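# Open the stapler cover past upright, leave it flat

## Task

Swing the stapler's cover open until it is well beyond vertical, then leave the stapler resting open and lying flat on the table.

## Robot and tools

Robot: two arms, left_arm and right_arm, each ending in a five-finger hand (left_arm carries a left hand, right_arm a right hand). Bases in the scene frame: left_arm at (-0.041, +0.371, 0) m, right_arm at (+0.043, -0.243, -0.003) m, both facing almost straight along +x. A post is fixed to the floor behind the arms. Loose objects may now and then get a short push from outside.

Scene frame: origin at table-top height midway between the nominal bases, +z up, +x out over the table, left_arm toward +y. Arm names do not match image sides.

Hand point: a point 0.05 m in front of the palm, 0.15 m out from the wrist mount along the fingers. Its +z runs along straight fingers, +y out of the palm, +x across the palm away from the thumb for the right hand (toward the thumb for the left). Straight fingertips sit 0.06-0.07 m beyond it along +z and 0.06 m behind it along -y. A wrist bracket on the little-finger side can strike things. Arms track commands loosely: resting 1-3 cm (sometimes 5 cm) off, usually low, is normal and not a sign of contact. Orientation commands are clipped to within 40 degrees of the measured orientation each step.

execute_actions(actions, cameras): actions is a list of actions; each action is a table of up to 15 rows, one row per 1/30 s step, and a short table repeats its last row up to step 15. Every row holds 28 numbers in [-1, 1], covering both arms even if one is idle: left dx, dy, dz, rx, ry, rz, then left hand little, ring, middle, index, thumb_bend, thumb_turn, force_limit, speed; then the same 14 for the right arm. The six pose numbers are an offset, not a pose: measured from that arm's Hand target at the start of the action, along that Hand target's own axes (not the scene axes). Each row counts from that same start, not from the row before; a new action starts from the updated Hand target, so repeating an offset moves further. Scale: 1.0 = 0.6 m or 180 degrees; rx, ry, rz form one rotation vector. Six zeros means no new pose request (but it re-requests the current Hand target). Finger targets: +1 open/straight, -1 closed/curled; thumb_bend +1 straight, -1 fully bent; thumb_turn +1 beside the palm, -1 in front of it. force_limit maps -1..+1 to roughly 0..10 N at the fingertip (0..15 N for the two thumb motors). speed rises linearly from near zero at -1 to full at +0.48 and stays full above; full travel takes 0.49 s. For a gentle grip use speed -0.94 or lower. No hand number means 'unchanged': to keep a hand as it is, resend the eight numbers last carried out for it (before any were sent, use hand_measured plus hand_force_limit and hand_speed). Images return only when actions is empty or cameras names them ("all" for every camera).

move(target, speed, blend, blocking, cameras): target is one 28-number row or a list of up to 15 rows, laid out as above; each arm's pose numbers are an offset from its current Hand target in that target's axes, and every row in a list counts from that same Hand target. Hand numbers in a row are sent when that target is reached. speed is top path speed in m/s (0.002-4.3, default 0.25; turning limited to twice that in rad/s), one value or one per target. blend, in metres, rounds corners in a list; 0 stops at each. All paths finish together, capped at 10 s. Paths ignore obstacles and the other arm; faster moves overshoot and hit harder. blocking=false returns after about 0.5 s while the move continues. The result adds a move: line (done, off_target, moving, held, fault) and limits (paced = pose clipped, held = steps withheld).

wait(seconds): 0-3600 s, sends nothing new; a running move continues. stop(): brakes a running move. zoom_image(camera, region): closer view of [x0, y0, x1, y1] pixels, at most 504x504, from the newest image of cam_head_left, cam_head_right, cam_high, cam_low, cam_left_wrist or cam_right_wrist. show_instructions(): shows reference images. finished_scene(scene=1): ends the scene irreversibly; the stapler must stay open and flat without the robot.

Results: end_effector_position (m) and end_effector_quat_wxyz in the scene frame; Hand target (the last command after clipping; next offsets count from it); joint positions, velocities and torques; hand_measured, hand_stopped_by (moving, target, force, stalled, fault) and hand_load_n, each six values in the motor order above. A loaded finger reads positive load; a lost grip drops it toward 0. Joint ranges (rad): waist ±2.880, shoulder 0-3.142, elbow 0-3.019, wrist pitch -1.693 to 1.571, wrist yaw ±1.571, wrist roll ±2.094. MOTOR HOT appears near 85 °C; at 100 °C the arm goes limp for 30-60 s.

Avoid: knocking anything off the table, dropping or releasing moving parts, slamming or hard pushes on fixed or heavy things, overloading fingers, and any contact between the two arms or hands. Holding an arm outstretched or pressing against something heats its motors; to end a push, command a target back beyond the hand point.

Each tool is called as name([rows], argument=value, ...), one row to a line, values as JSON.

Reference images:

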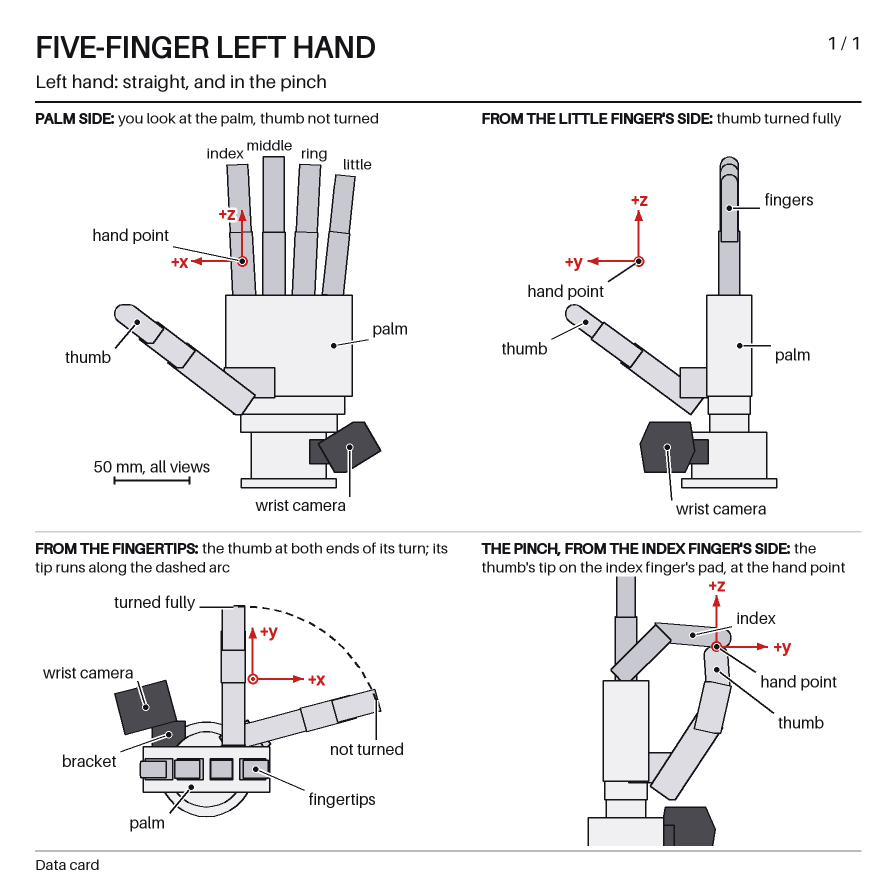

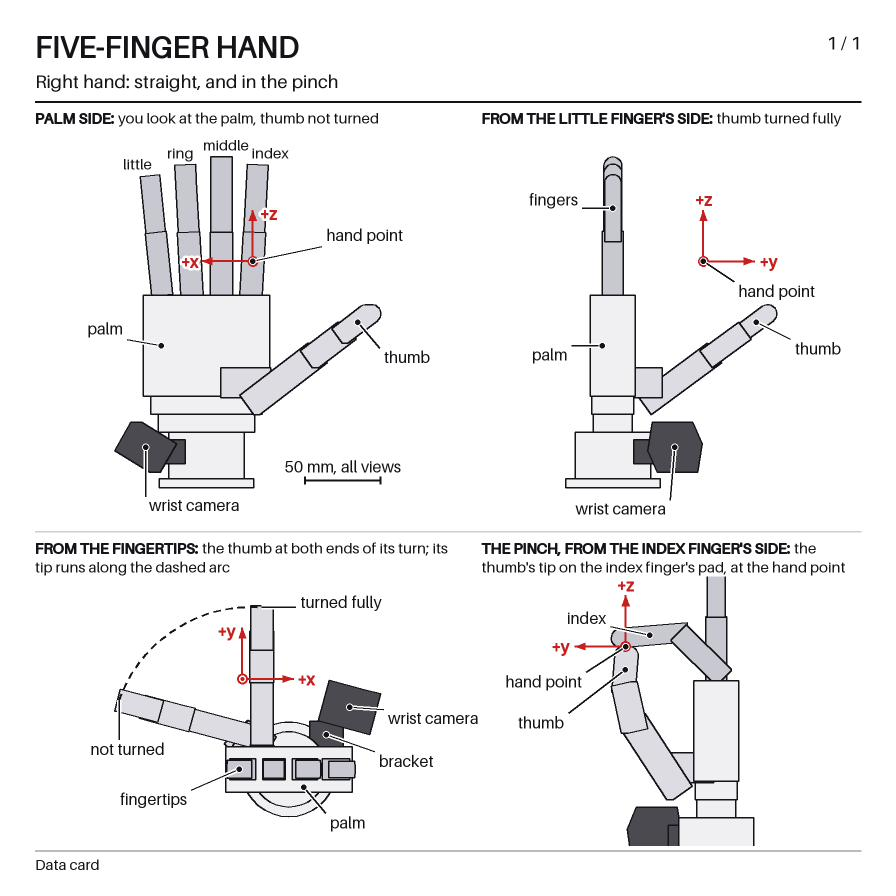

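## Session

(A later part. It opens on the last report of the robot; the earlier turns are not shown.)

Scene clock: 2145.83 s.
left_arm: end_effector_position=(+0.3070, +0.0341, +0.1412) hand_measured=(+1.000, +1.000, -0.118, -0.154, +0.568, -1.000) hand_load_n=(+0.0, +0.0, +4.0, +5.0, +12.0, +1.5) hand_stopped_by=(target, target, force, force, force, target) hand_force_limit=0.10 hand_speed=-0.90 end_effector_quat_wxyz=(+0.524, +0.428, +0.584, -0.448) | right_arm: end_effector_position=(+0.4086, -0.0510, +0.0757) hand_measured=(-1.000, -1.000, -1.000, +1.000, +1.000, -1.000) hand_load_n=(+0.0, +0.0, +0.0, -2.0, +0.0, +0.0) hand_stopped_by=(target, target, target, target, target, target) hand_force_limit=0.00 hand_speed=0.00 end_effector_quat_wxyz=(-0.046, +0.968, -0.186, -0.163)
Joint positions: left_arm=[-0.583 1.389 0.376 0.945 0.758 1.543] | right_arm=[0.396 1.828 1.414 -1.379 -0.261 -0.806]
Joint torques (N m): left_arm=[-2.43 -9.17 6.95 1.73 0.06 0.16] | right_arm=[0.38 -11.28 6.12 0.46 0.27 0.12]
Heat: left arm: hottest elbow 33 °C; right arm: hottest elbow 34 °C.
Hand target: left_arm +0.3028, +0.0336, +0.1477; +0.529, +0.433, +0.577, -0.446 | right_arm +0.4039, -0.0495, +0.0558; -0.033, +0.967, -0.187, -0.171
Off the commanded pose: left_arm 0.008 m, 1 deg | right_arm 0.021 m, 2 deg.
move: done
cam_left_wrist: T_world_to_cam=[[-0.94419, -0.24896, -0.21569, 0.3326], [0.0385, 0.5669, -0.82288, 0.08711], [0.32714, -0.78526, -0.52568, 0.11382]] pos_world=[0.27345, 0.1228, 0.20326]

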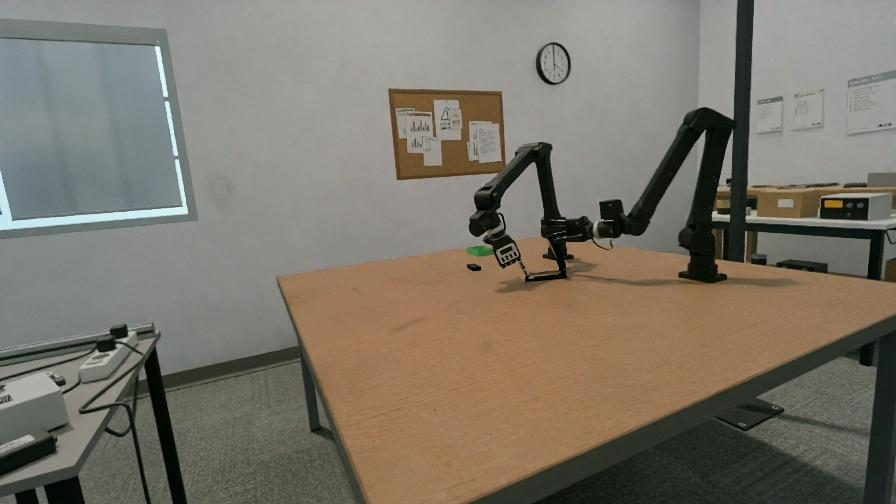

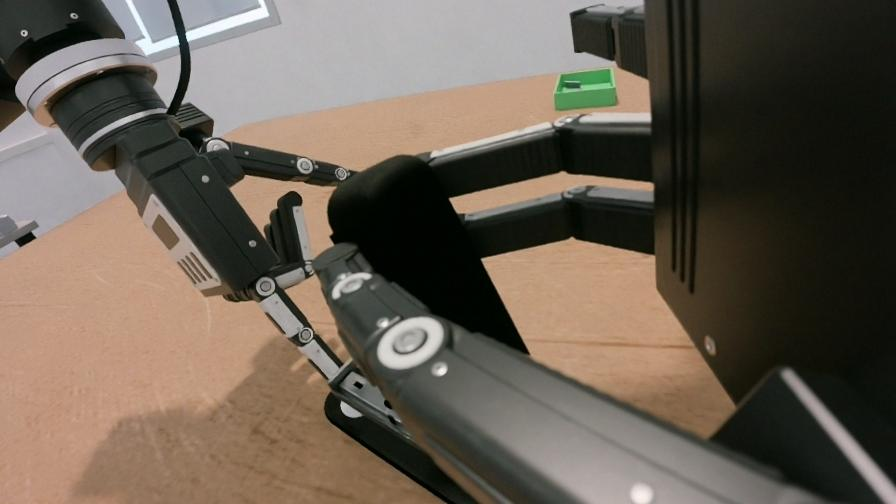

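move(target=[-0.0034,-0.0465,-0.0325,0,0,0,1,1,-0.5,-0.5,0,-1,0.1,-0.9,0,0,0,0,0,0,-1,-1,-1,1,1,-1,0,0], speed=0.04, cameras=["cam_low","cam_left_wrist"])

zoom_image(camera="cam_low", region=[490, 220, 580, 300])

Scene clock: 2160.17 s.
left_arm: end_effector_position=(+0.2754, +0.0463, +0.1482) hand_measured=(+1.000, +1.000, -0.118, -0.154, +0.568, -1.000) hand_load_n=(+0.0, +0.0, +4.0, +5.0, +12.0, +1.5) hand_stopped_by=(target, target, force, force, force, target) hand_force_limit=0.10 hand_speed=-0.90 end_effector_quat_wxyz=(+0.526, +0.429, +0.582, -0.447) | right_arm: end_effector_position=(+0.4086, -0.0510, +0.0757) hand_measured=(-1.000, -1.000, -1.000, +1.000, +1.000, -1.000) hand_load_n=(+0.0, +0.0, +0.0, -2.5, +0.0, +0.0) hand_stopped_by=(target, target, target, target, target, target) hand_force_limit=0.00 hand_speed=0.00 end_effector_quat_wxyz=(-0.046, +0.968, -0.186, -0.163)
Joint positions: left_arm=[-0.609 1.268 0.296 0.911 0.732 1.543] | right_arm=[0.396 1.828 1.414 -1.379 -0.261 -0.806]
Joint torques (N m): left_arm=[-2.96 -6.83 7.16 1.57 0.06 0.11] | right_arm=[-0.03 -10.93 6.11 0.47 0.24 0.13]
Heat: left arm: hottest elbow 32 °C; right arm: hottest elbow 34 °C.
Hand target: left_arm +0.2714, +0.0463, +0.1521; +0.529, +0.433, +0.577, -0.446 | right_arm +0.4039, -0.0495, +0.0558; -0.033, +0.967, -0.187, -0.171
Off the commanded pose: left_arm 0.006 m, 1 deg | right_arm 0.020 m, 2 deg.
move: done
cam_left_wrist: T_world_to_cam=[[-0.943, -0.24874, -0.22108, 0.30769], [0.04413, 0.565, -0.82391, 0.08578], [0.32985, -0.7867, -0.52182, 0.13617]] pos_world=[0.24146, 0.1352, 0.20975]

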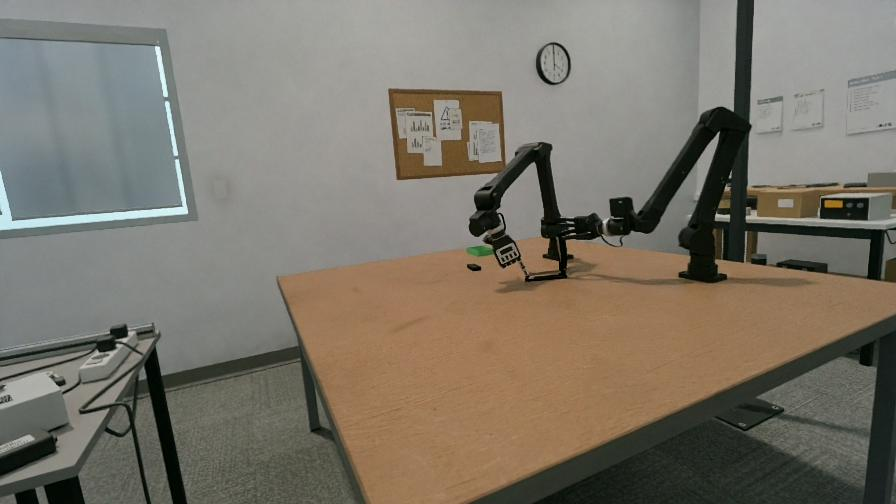

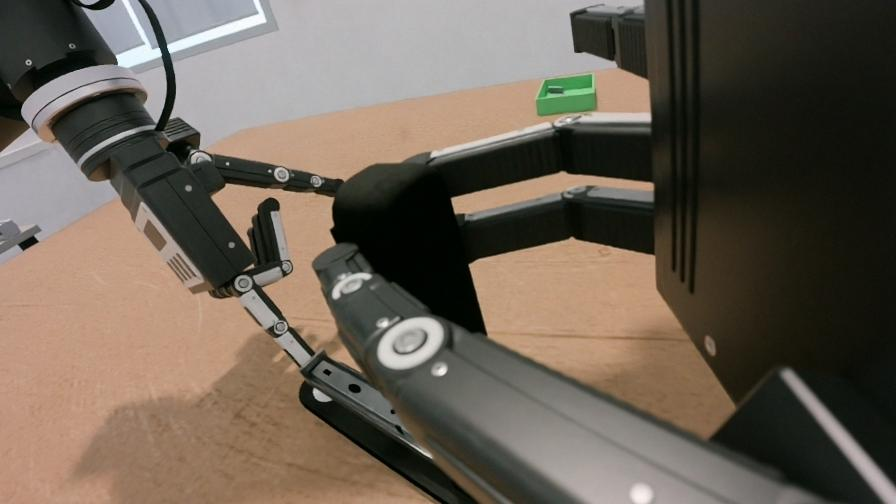

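Scaled by 5.600 from the camera's image (finer frame: 1280x720).

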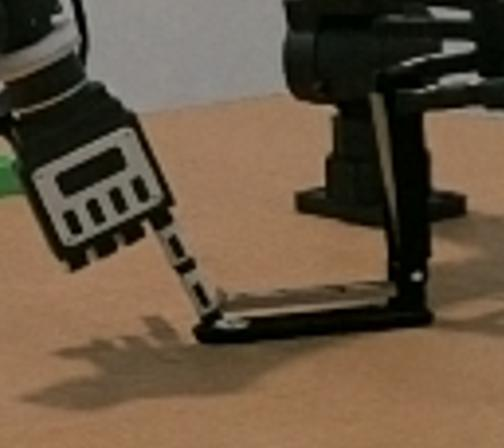

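move(target=[0.0168,-0.0473,-0.0332,0,0,0,1,1,-0.5,-0.5,0,-1,0.1,-0.9,0,0,0,0,0,0,-1,-1,-1,1,1,-1,0,0], speed=0.04, cameras=["cam_low","cam_left_wrist"])

zoom_image(camera="cam_low", region=[490, 220, 580, 300])

Scene clock: 2169.73 s.
left_arm: end_effector_position=(+0.2428, +0.0584, +0.1440) hand_measured=(+1.000, +1.000, -0.118, -0.154, +0.568, -1.000) hand_load_n=(+0.0, +0.0, +4.0, +4.5, +12.0, +1.0) hand_stopped_by=(target, target, force, force, force, target) hand_force_limit=0.10 hand_speed=-0.90 end_effector_quat_wxyz=(+0.528, +0.431, +0.580, -0.447) | right_arm: end_effector_position=(+0.4086, -0.0510, +0.0757) hand_measured=(-1.000, -1.000, -1.000, +1.000, +1.000, -1.000) hand_load_n=(+0.0, +0.5, +0.0, -2.5, +0.0, +0.0) hand_stopped_by=(target, target, target, target, target, target) hand_force_limit=0.00 hand_speed=0.00 end_effector_quat_wxyz=(-0.046, +0.968, -0.186, -0.163)
Joint positions: left_arm=[-0.645 1.177 0.208 0.911 0.698 1.545] | right_arm=[0.396 1.828 1.414 -1.379 -0.261 -0.806]
Joint torques (N m): left_arm=[-2.32 -4.19 6.58 1.84 -0.06 0.04] | right_arm=[1.03 -11.46 6.13 0.72 0.29 0.12]
Heat: left arm: hottest elbow 32 °C; right arm: hottest elbow 34 °C.
Hand target: left_arm +0.2386, +0.0594, +0.1446; +0.529, +0.433, +0.577, -0.446 | right_arm +0.4039, -0.0495, +0.0558; -0.033, +0.967, -0.187, -0.171
Off the commanded pose: left_arm 0.004 m, 0 deg | right_arm 0.020 m, 2 deg.
move: done
cam_left_wrist: T_world_to_cam=[[-0.94234, -0.24605, -0.22685, 0.27957], [0.05085, 0.56471, -0.82372, 0.0753], [0.33078, -0.78776, -0.51964, 0.15377]] pos_world=[0.20876, 0.1474, 0.20535]

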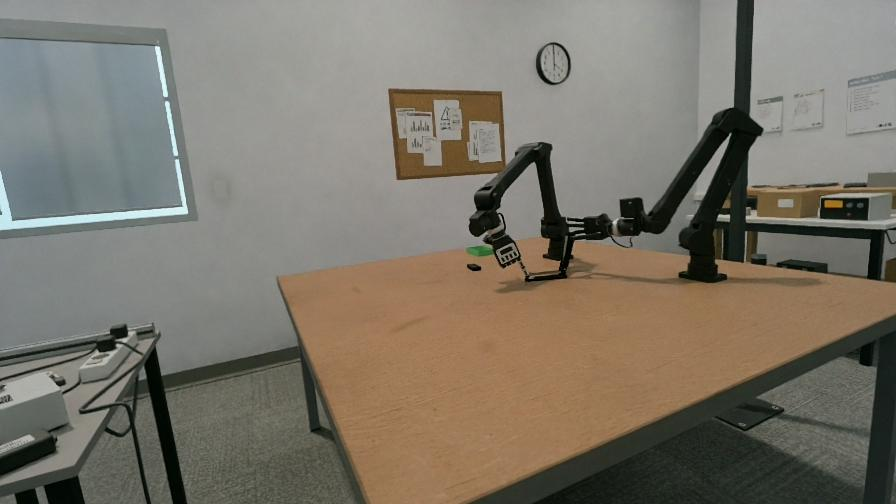

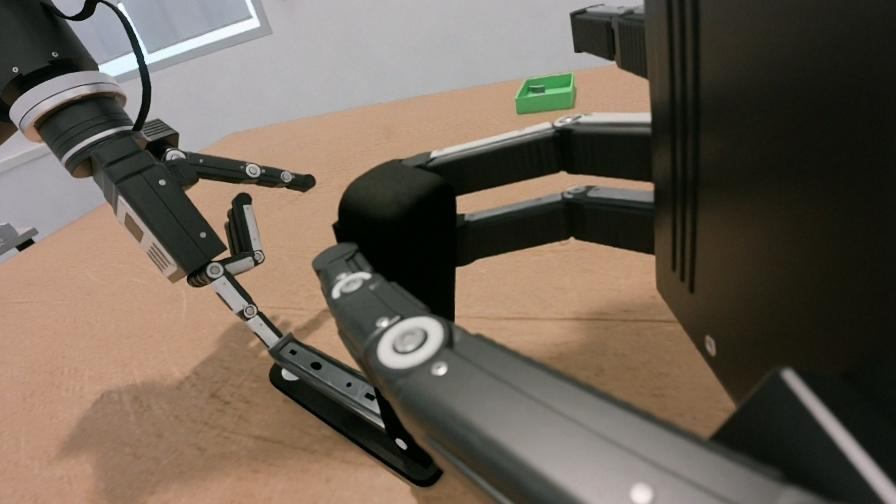

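Scaled by 5.600 from the camera's image (finer frame: 1280x720).

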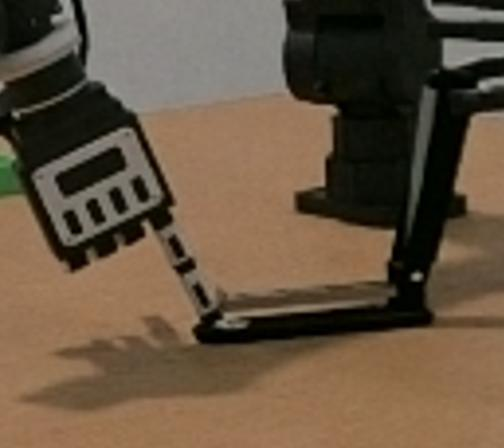

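move(target=[0.0343,-0.04,-0.028,0,0,0,1,1,-0.5,-0.5,0,-1,0.1,-0.9,0,0,0,0,0,0,-1,-1,-1,1,1,-1,0,0], speed=0.04, cameras=["cam_low","cam_left_wrist"])

zoom_image(camera="cam_low", region=[490, 220, 580, 300])

Scene clock: 2184.07 s.
left_arm: end_effector_position=(+0.2145, +0.0689, +0.1299) hand_measured=(+1.000, +1.000, -0.118, -0.154, +0.568, -1.000) hand_load_n=(+0.0, +0.0, +4.5, +3.5, +11.5, +0.0) hand_stopped_by=(target, target, force, force, force, target) hand_force_limit=0.10 hand_speed=-0.90 end_effector_quat_wxyz=(+0.532, +0.435, +0.574, -0.445) | right_arm: end_effector_position=(+0.4086, -0.0510, +0.0757) hand_measured=(-1.000, -1.000, -1.000, +1.000, +1.000, -1.000) hand_load_n=(+0.0, +0.0, +0.0, -2.5, +0.0, +0.0) hand_stopped_by=(target, target, target, target, target, target) hand_force_limit=0.00 hand_speed=0.00 end_effector_quat_wxyz=(-0.046, +0.968, -0.186, -0.163)
Joint positions: left_arm=[-0.687 1.167 0.12 0.999 0.658 1.552] | right_arm=[0.396 1.828 1.414 -1.379 -0.261 -0.806]
Joint torques (N m): left_arm=[-3.25 -2.14 5.87 2.4 -0.11 -0.02] | right_arm=[0.38 -10.99 6.16 0.64 0.27 0.11]
Heat: left arm: hottest elbow 32 °C; right arm: hottest elbow 34 °C.
Hand target: left_arm +0.2101, +0.0708, +0.1262; +0.530, +0.433, +0.577, -0.446 | right_arm +0.4039, -0.0495, +0.0558; -0.033, +0.967, -0.187, -0.171
Off the commanded pose: left_arm 0.006 m, 1 deg | right_arm 0.020 m, 2 deg.
move: done
cam_left_wrist: T_world_to_cam=[[-0.93946, -0.24424, -0.24033, 0.25327], [0.0647, 0.56232, -0.82438, 0.05646], [0.33649, -0.79002, -0.51248, 0.16201]] pos_world=[0.17977, 0.1581, 0.19044]

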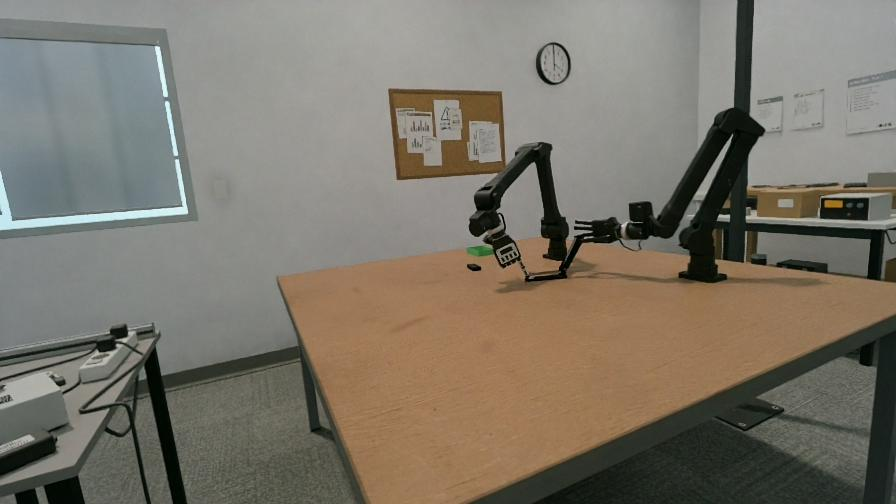

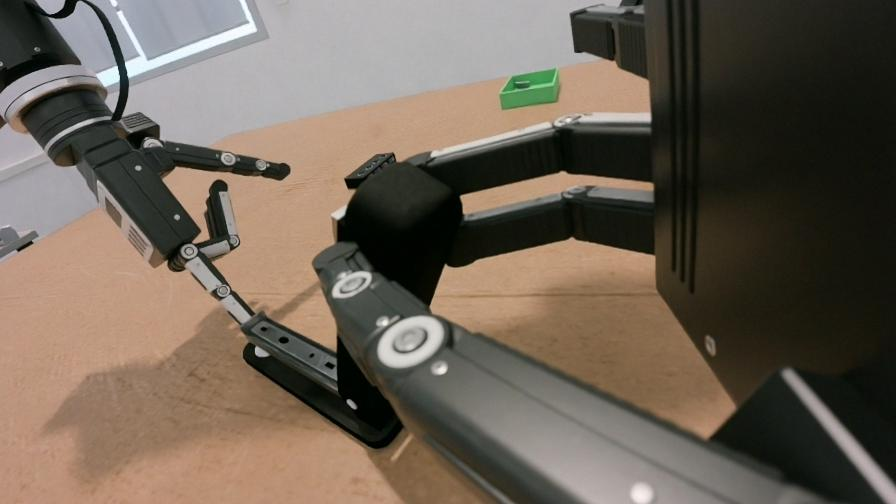

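Scaled by 5.600 from the camera's image (finer frame: 1280x720).

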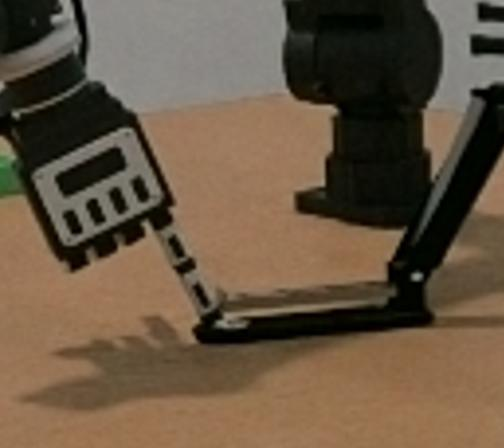

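move(target=[0,0,0,0,0,0,1,1,0.0,-0.03,0.63,-1,0.1,-0.8,0,0,0,0,0,0,-1,-1,-1,1,1,-1,0,0], cameras=["cam_low","cam_left_wrist"])

zoom_image(camera="cam_low", region=[490, 220, 600, 300])

Scene clock: 2195.30 s.
left_arm: end_effector_position=(+0.2125, +0.0715, +0.1257) hand_measured=(+1.000, +1.000, +0.000, -0.030, +0.630, -1.000) hand_load_n=(+0.0, +0.0, +0.0, +0.0, +0.0, +0.0) hand_stopped_by=(target, target, target, target, target, target) hand_force_limit=0.10 hand_speed=-0.80 end_effector_quat_wxyz=(+0.530, +0.434, +0.578, -0.444) | right_arm: end_effector_position=(+0.4086, -0.0510, +0.0757) hand_measured=(-1.000, -1.000, -1.000, +1.000, +1.000, -1.000) hand_load_n=(+0.0, +0.0, +0.0, -2.5, +0.0, +0.0) hand_stopped_by=(target, target, target, target, target, target) hand_force_limit=0.00 hand_speed=0.00 end_effector_quat_wxyz=(-0.046, +0.968, -0.186, -0.163)
Joint positions: left_arm=[-0.687 1.167 0.111 0.999 0.655 1.551] | right_arm=[0.396 1.828 1.414 -1.379 -0.261 -0.806]
Joint torques (N m): left_arm=[-2.26 -3.02 6.57 2.28 0.04 -0.06] | right_arm=[0.56 -11.22 6.15 0.64 0.27 0.13]
Heat: left arm: hottest elbow 32 °C; right arm: hottest elbow 34 °C.
Hand target: left_arm +0.2101, +0.0709, +0.1260; +0.529, +0.433, +0.577, -0.446 | right_arm +0.4039, -0.0495, +0.0558; -0.033, +0.967, -0.187, -0.171
Off the commanded pose: left_arm 0.002 m, 0 deg | right_arm 0.020 m, 2 deg.
move: done
cam_left_wrist: T_world_to_cam=[[-0.94024, -0.2465, -0.23491, 0.25067], [0.05652, 0.56733, -0.82155, 0.05272], [0.33578, -0.78573, -0.5195, 0.16332]] pos_world=[0.17787, 0.1602, 0.18704]

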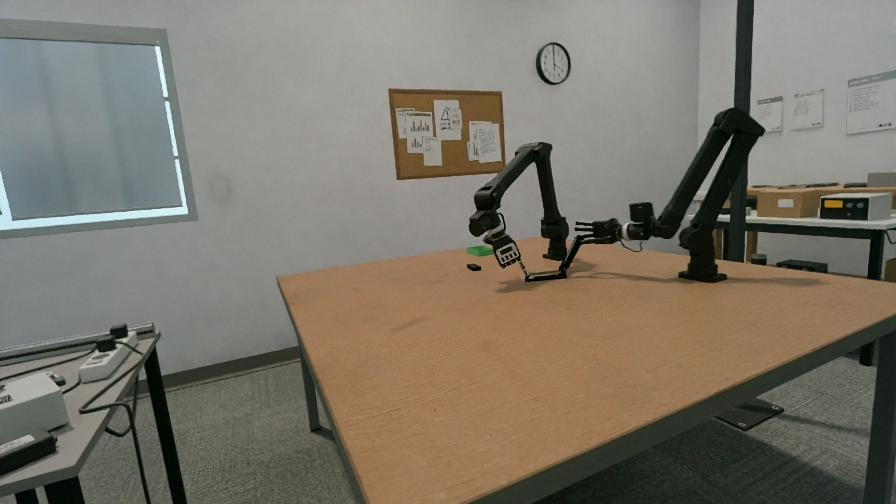

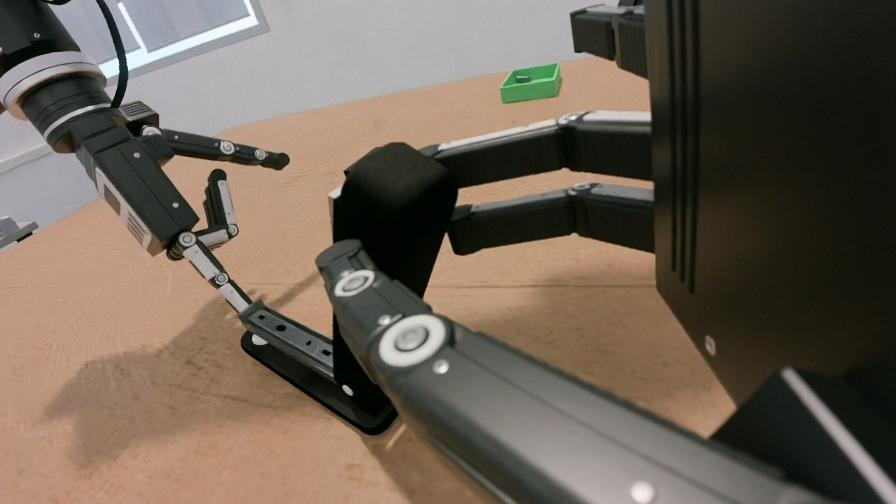

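Scaled by 4.582 from the camera's image (finer frame: 1280x720).

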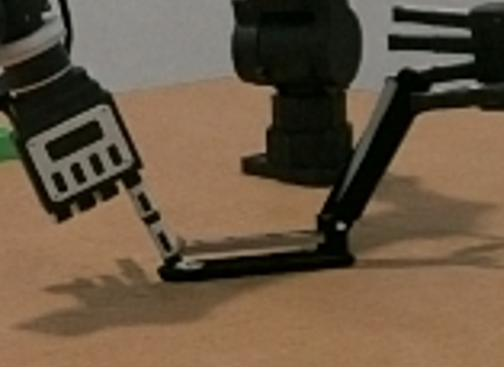

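move(target=[0,0,0,0,0,0,1,1,0.4,0.4,0.9,-1,0.1,-0.7,0,0,0,0,0,0,-1,-1,-1,1,1,-1,0,0], cameras=["cam_low","cam_left_wrist"])

zoom_image(camera="cam_low", region=[490, 220, 600, 300])

Scene clock: 2214.20 s.
left_arm: end_effector_position=(+0.2125, +0.0715, +0.1257) hand_measured=(+1.000, +1.000, +0.400, +0.400, +0.900, -1.000) hand_load_n=(+0.0, +0.0, +0.0, +0.0, -0.5, +0.0) hand_stopped_by=(target, target, target, target, target, target) hand_force_limit=0.10 hand_speed=-0.70 end_effector_quat_wxyz=(+0.530, +0.434, +0.578, -0.444) | right_arm: end_effector_position=(+0.4086, -0.0510, +0.0757) hand_measured=(-1.000, -1.000, -1.000, +1.000, +1.000, -1.000) hand_load_n=(+0.0, +0.0, +0.0, -2.5, +0.0, +0.0) hand_stopped_by=(target, target, target, target, target, target) hand_force_limit=0.00 hand_speed=0.00 end_effector_quat_wxyz=(-0.046, +0.968, -0.186, -0.163)
Joint positions: left_arm=[-0.687 1.167 0.111 0.999 0.655 1.551] | right_arm=[0.396 1.828 1.414 -1.379 -0.261 -0.806]
Joint torques (N m): left_arm=[-2.67 -2.14 6.61 2.11 0.07 -0.04] | right_arm=[0.79 -11.34 6.17 0.72 0.28 0.13]
Heat: left arm: hottest elbow 31 °C; right arm: hottest elbow 34 °C.
Hand target: left_arm +0.2101, +0.0709, +0.1260; +0.529, +0.433, +0.577, -0.446 | right_arm +0.4039, -0.0495, +0.0558; -0.033, +0.967, -0.187, -0.171
Off the commanded pose: left_arm 0.002 m, 0 deg | right_arm 0.020 m, 2 deg.
move: done
cam_left_wrist: T_world_to_cam=[[-0.94024, -0.2465, -0.23491, 0.25067], [0.05652, 0.56733, -0.82155, 0.05272], [0.33578, -0.78573, -0.5195, 0.16332]] pos_world=[0.17787, 0.1602, 0.18704]

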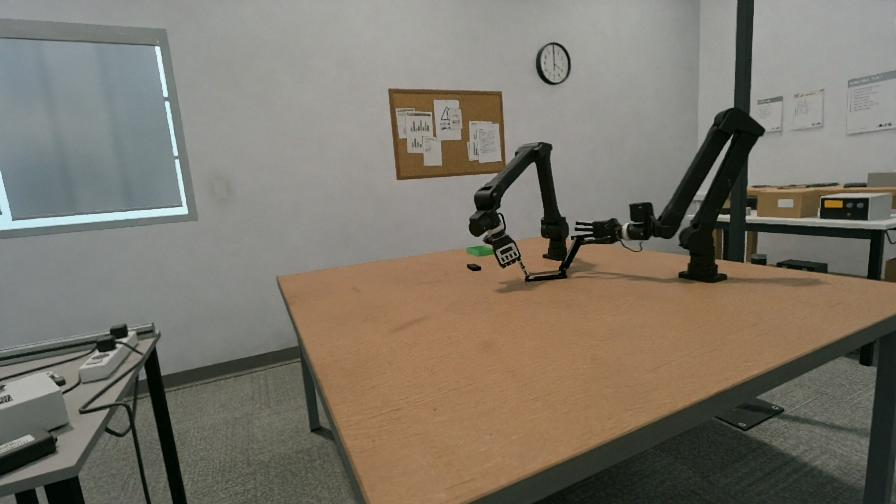

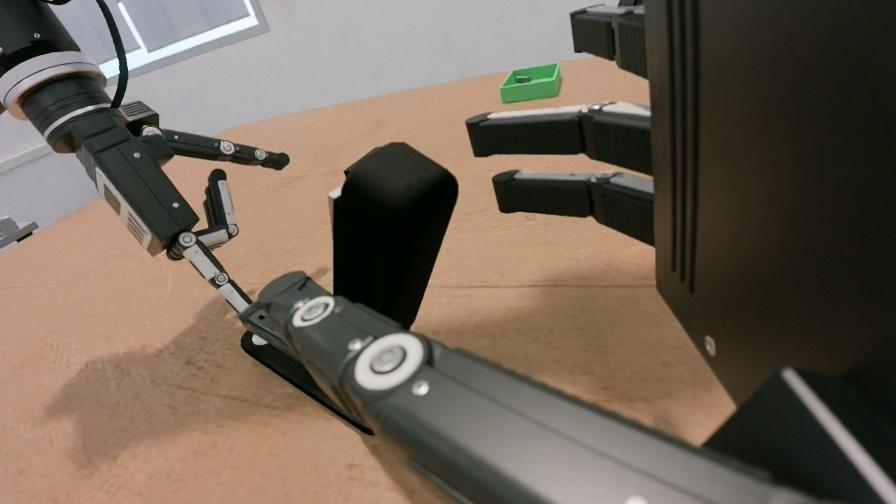

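Scaled by 4.582 from the camera's image (finer frame: 1280x720).

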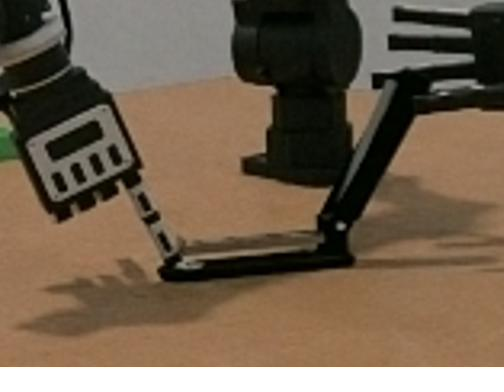

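move(target=[-0.0472,-0.028,-0.0197,0,0,0,1,1,0.4,0.4,0.9,-1,0.1,-0.7,0,0,0,0,0,0,-1,-1,-1,1,1,-1,0,0], speed=0.05, cameras=["cam_left_wrist"])

Scene clock: 2227.30 s.
left_arm: end_effector_position=(+0.1948, +0.0798, +0.1526) hand_measured=(+1.000, +1.000, +0.400, +0.400, +0.900, -1.000) hand_load_n=(+0.0, +0.0, +0.0, +0.0, +0.0, +0.5) hand_stopped_by=(target, target, target, target, target, target) hand_force_limit=0.10 hand_speed=-0.70 end_effector_quat_wxyz=(+0.530, +0.432, +0.579, -0.444) | right_arm: end_effector_position=(+0.4086, -0.0510, +0.0757) hand_measured=(-1.000, -1.000, -1.000, +1.000, +1.000, -1.000) hand_load_n=(+0.0, +0.0, +0.5, -2.5, +0.0, -0.5) hand_stopped_by=(target, target, target, target, target, target) hand_force_limit=0.00 hand_speed=0.00 end_effector_quat_wxyz=(-0.046, +0.968, -0.186, -0.163)
Joint positions: left_arm=[-0.716 0.862 0.105 0.702 0.624 1.547] | right_arm=[0.396 1.828 1.414 -1.379 -0.261 -0.806]
Joint torques (N m): left_arm=[-2.67 -0.85 10.11 1.47 0.06 -0.05] | right_arm=[0.21 -11.34 6.12 0.61 0.28 0.13]
Heat: left arm: hottest elbow 31 °C; right arm: hottest elbow 34 °C.
Hand target: left_arm +0.1930, +0.0778, +0.1556; +0.529, +0.433, +0.578, -0.446 | right_arm +0.4039, -0.0495, +0.0558; -0.033, +0.967, -0.187, -0.171
Off the commanded pose: left_arm 0.004 m, 0 deg | right_arm 0.020 m, 2 deg.
move: done
cam_left_wrist: T_world_to_cam=[[-0.93998, -0.24885, -0.23347, 0.24234], [0.054, 0.5671, -0.82188, 0.07163], [0.33693, -0.78516, -0.51963, 0.18954]] pos_world=[0.16007, 0.1685, 0.21394]

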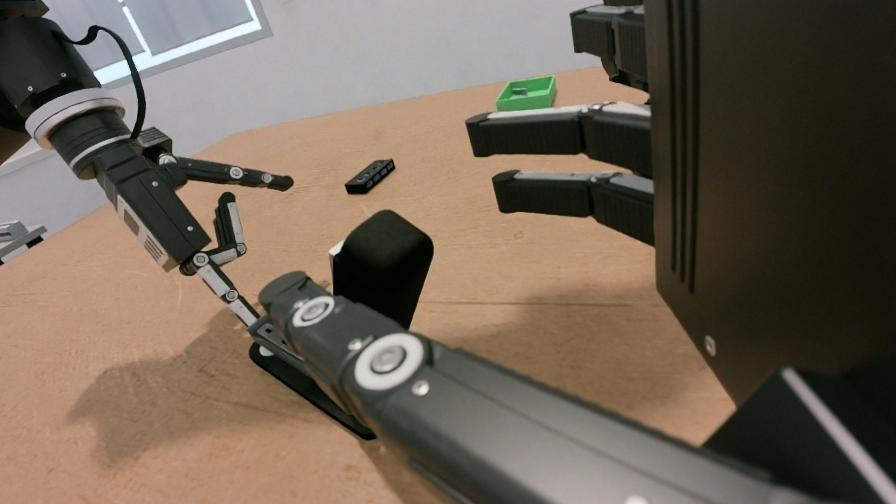

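move(target=[-0.0802,-0.0332,-0.0232,0,0,0,1,1,0.4,0.4,0.9,-1,0.1,-0.7,0,0,0,0,0,0,-1,-1,-1,1,1,-1,0,0], speed=0.08, cameras=["cam_left_wrist","cam_low"])

zoom_image(camera="cam_low", region=[490, 220, 600, 300])

Scene clock: 2238.00 s.
left_arm: end_effector_position=(+0.1697, +0.0928, +0.1770) hand_measured=(+1.000, +1.000, +0.400, +0.400, +0.900, -1.000) hand_load_n=(+0.0, +0.0, +0.0, +0.0, +0.0, +0.5) hand_stopped_by=(target, target, target, target, target, target) hand_force_limit=0.10 hand_speed=-0.70 end_effector_quat_wxyz=(+0.515, +0.433, +0.593, -0.443) | right_arm: end_effector_position=(+0.4086, -0.0510, +0.0757) hand_measured=(-1.000, -1.000, -1.000, +1.000, +1.000, -1.000) hand_load_n=(+0.0, +0.0, +0.0, -2.5, +0.0, +0.0) hand_stopped_by=(target, target, target, target, target, target) hand_force_limit=0.00 hand_speed=0.00 end_effector_quat_wxyz=(-0.046, +0.968, -0.186, -0.163)
Joint positions: left_arm=[-0.759 0.505 0.134 0.277 0.581 1.542] | right_arm=[0.396 1.828 1.414 -1.379 -0.261 -0.806]
Joint torques (N m): left_arm=[-2.9 1.67 15.95 1.55 0.02 -0.02] | right_arm=[-0.03 -10.23 6.09 0.58 0.28 0.12]
Heat: left arm: hottest elbow 31 °C; right arm: hottest elbow 34 °C.
Hand target: left_arm +0.1736, +0.0855, +0.2055; +0.530, +0.433, +0.577, -0.446 | right_arm +0.4039, -0.0495, +0.0558; -0.033, +0.967, -0.187, -0.171
Off the commanded pose: left_arm 0.029 m, 3 deg | right_arm 0.020 m, 2 deg.
move: off_target (left_arm)
cam_left_wrist: T_world_to_cam=[[-0.947, -0.24274, -0.21041, 0.22428], [0.02854, 0.58882, -0.80776, 0.0856], [0.31997, -0.77095, -0.55068, 0.22789]] pos_world=[0.13703, 0.17973, 0.24183]
Images, in order (width x height): cam_low 896x504, cam_left_wrist 896x504.

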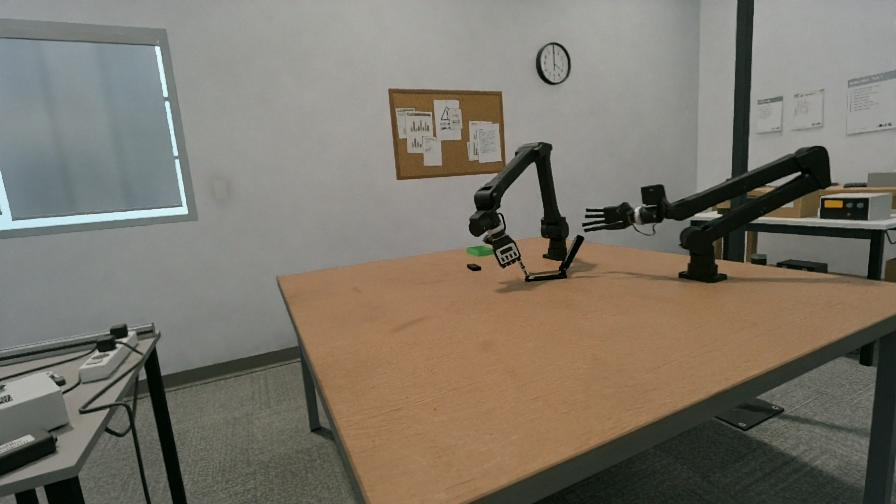

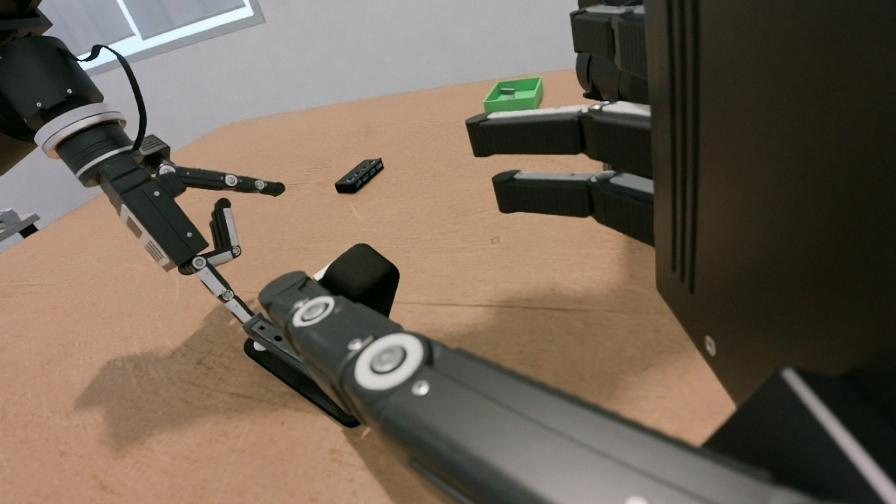

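Scaled by 4.582 from the camera's image (finer frame: 1280x720).

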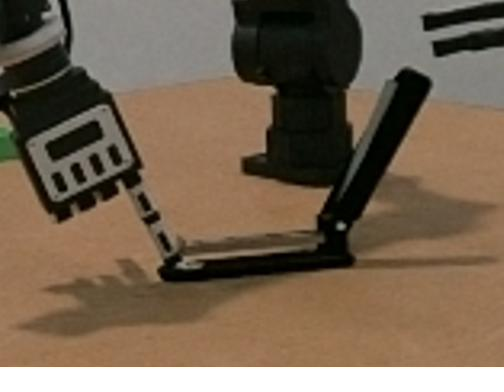

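move(target=[0,0,0,0,0,0,1,1,0.4,0.4,0.9,-1,0.1,-0.7,-0.0228,0,-0.0627,0,0,0,-1,-1,-1,1,1,-1,0,0], speed=0.03, cameras=["cam_left_wrist","cam_low"])

zoom_image(camera="cam_low", region=[490, 220, 600, 300])

Scene clock: 2247.80 s.
left_arm: end_effector_position=(+0.1697, +0.0928, +0.1769) hand_measured=(+1.000, +1.000, +0.400, +0.400, +0.900, -1.000) hand_load_n=(+0.0, +0.0, +0.0, +0.0, +0.0, +0.5) hand_stopped_by=(target, target, target, target, target, target) hand_force_limit=0.10 hand_speed=-0.70 end_effector_quat_wxyz=(+0.515, +0.433, +0.593, -0.443) | right_arm: end_effector_position=(+0.3979, -0.0580, +0.0838) hand_measured=(-1.000, -1.000, -1.000, +1.000, +1.000, -1.000) hand_load_n=(+0.0, +0.0, +0.0, +0.0, +0.0, +0.0) hand_stopped_by=(target, target, target, target, target, target) hand_force_limit=0.00 hand_speed=0.00 end_effector_quat_wxyz=(-0.028, +0.965, -0.188, -0.180)
Joint positions: left_arm=[-0.759 0.505 0.134 0.277 0.581 1.542] | right_arm=[0.396 1.824 1.414 -1.431 -0.249 -0.806]
Joint torques (N m): left_arm=[-2.2 1.14 15.82 1.48 -0.01 -0.07] | right_arm=[0.56 -13.63 10.17 -1.1 -0.11 0.12]
Heat: left arm: hottest elbow 33 °C; right arm: hottest elbow 34 °C.
Hand target: left_arm +0.1736, +0.0855, +0.2055; +0.529, +0.433, +0.577, -0.446 | right_arm +0.4040, -0.0495, +0.0958; -0.033, +0.967, -0.187, -0.171
Off the commanded pose: left_arm 0.030 m, 3 deg | right_arm 0.016 m, 1 deg.
move: off_target (right_arm)
cam_left_wrist: T_world_to_cam=[[-0.94703, -0.24273, -0.21025, 0.22423], [0.02831, 0.58907, -0.80759, 0.08546], [0.31988, -0.77077, -0.551, 0.22789]] pos_world=[0.13703, 0.17973, 0.24173]
Images, in order (width x height): cam_low 896x504, cam_left_wrist 896x504.

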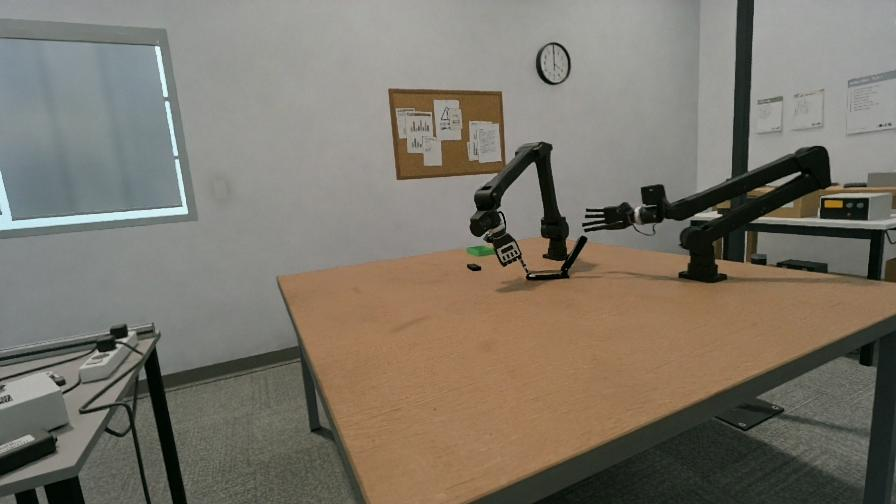

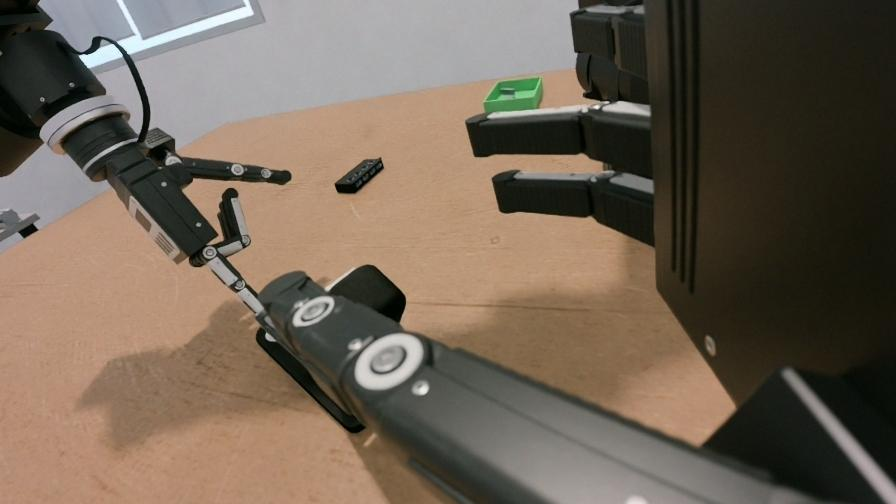

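Scaled by 4.582 from the camera's image (finer frame: 1280x720).

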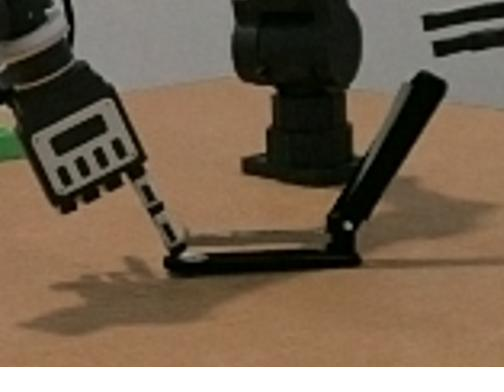

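move(target=[0,0,0,0,0,0,1,1,0.4,0.4,0.9,-1,0.1,-0.7,0.0163,0,-0.077,0,0,0,-1,-1,-1,1,1,-1,0,0], speed=0.05, cameras=["cam_left_wrist","cam_low","cam_head_left"])

zoom_image(camera="cam_low", region=[490, 220, 600, 300])

Scene clock: 2257.50 s.
left_arm: end_effector_position=(+0.1697, +0.0928, +0.1769) hand_measured=(+1.000, +1.000, +0.400, +0.400, +0.900, -1.000) hand_load_n=(+0.0, +0.0, +0.0, +0.0, +0.0, +0.5) hand_stopped_by=(target, target, target, target, target, target) hand_force_limit=0.10 hand_speed=-0.70 end_effector_quat_wxyz=(+0.515, +0.433, +0.593, -0.443) | right_arm: end_effector_position=(+0.4145, -0.0560, +0.1293) hand_measured=(-1.000, -1.000, -1.000, +1.000, +1.000, -1.000) hand_load_n=(+0.0, +0.0, +0.0, +0.0, +0.0, +0.0) hand_stopped_by=(target, target, target, target, target, target) hand_force_limit=0.00 hand_speed=0.00 end_effector_quat_wxyz=(-0.027, +0.965, -0.190, -0.179)
Joint positions: left_arm=[-0.759 0.505 0.134 0.277 0.581 1.542] | right_arm=[0.388 1.824 1.54 -1.56 -0.244 -0.811]
Joint torques (N m): left_arm=[-3.02 2.55 15.91 1.42 0 -0.08] | right_arm=[-1.44 -12.69 10.66 -1.06 -0.01 -0.15]
Heat: left arm: hottest elbow 34 °C; right arm: hottest elbow 35 °C.
Hand target: left_arm +0.1736, +0.0855, +0.2055; +0.529, +0.433, +0.577, -0.446 | right_arm +0.4271, -0.0590, +0.1358; -0.033, +0.967, -0.187, -0.171
Off the commanded pose: left_arm 0.030 m, 3 deg | right_arm 0.015 m, 1 deg.
move: off_target (right_arm)
cam_left_wrist: T_world_to_cam=[[-0.94703, -0.24273, -0.21025, 0.22423], [0.02831, 0.58907, -0.80759, 0.08546], [0.31988, -0.77077, -0.551, 0.22789]] pos_world=[0.13703, 0.17973, 0.24173]
Images, in order (width x height): cam_head_left 896x504, cam_low 896x504, cam_left_wrist 896x504.

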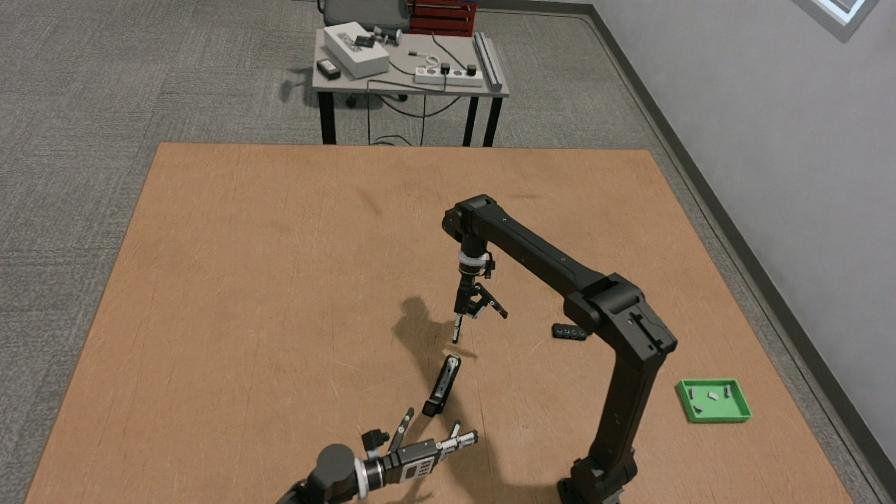

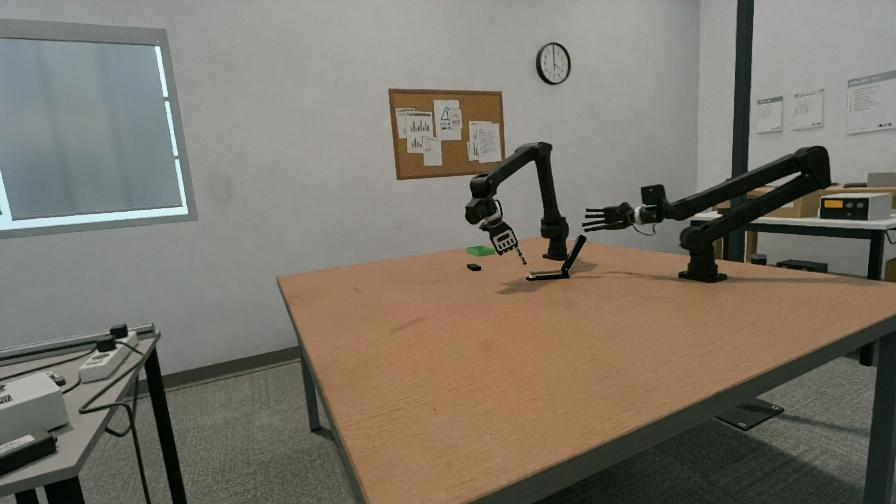

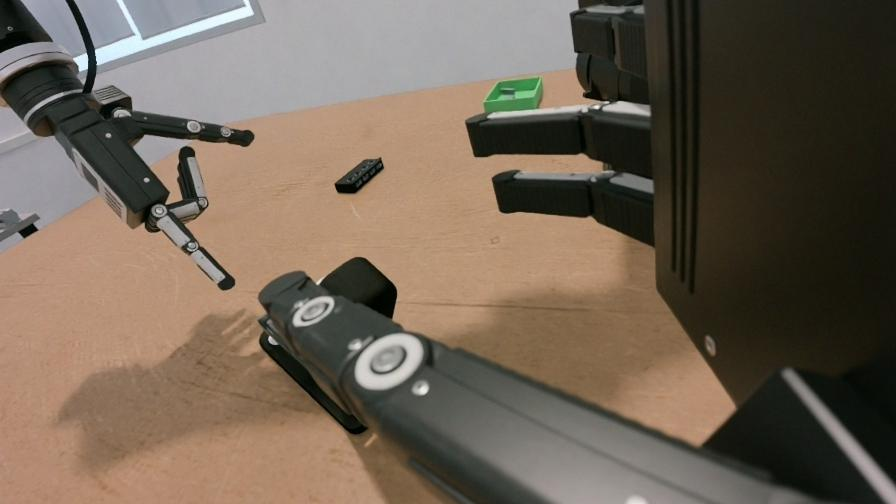

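Scaled by 4.582 from the camera's image (finer frame: 1280x720).

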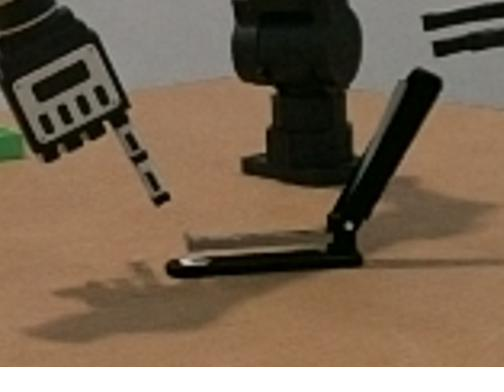

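finished_scene()

The scene is finished: the task was done.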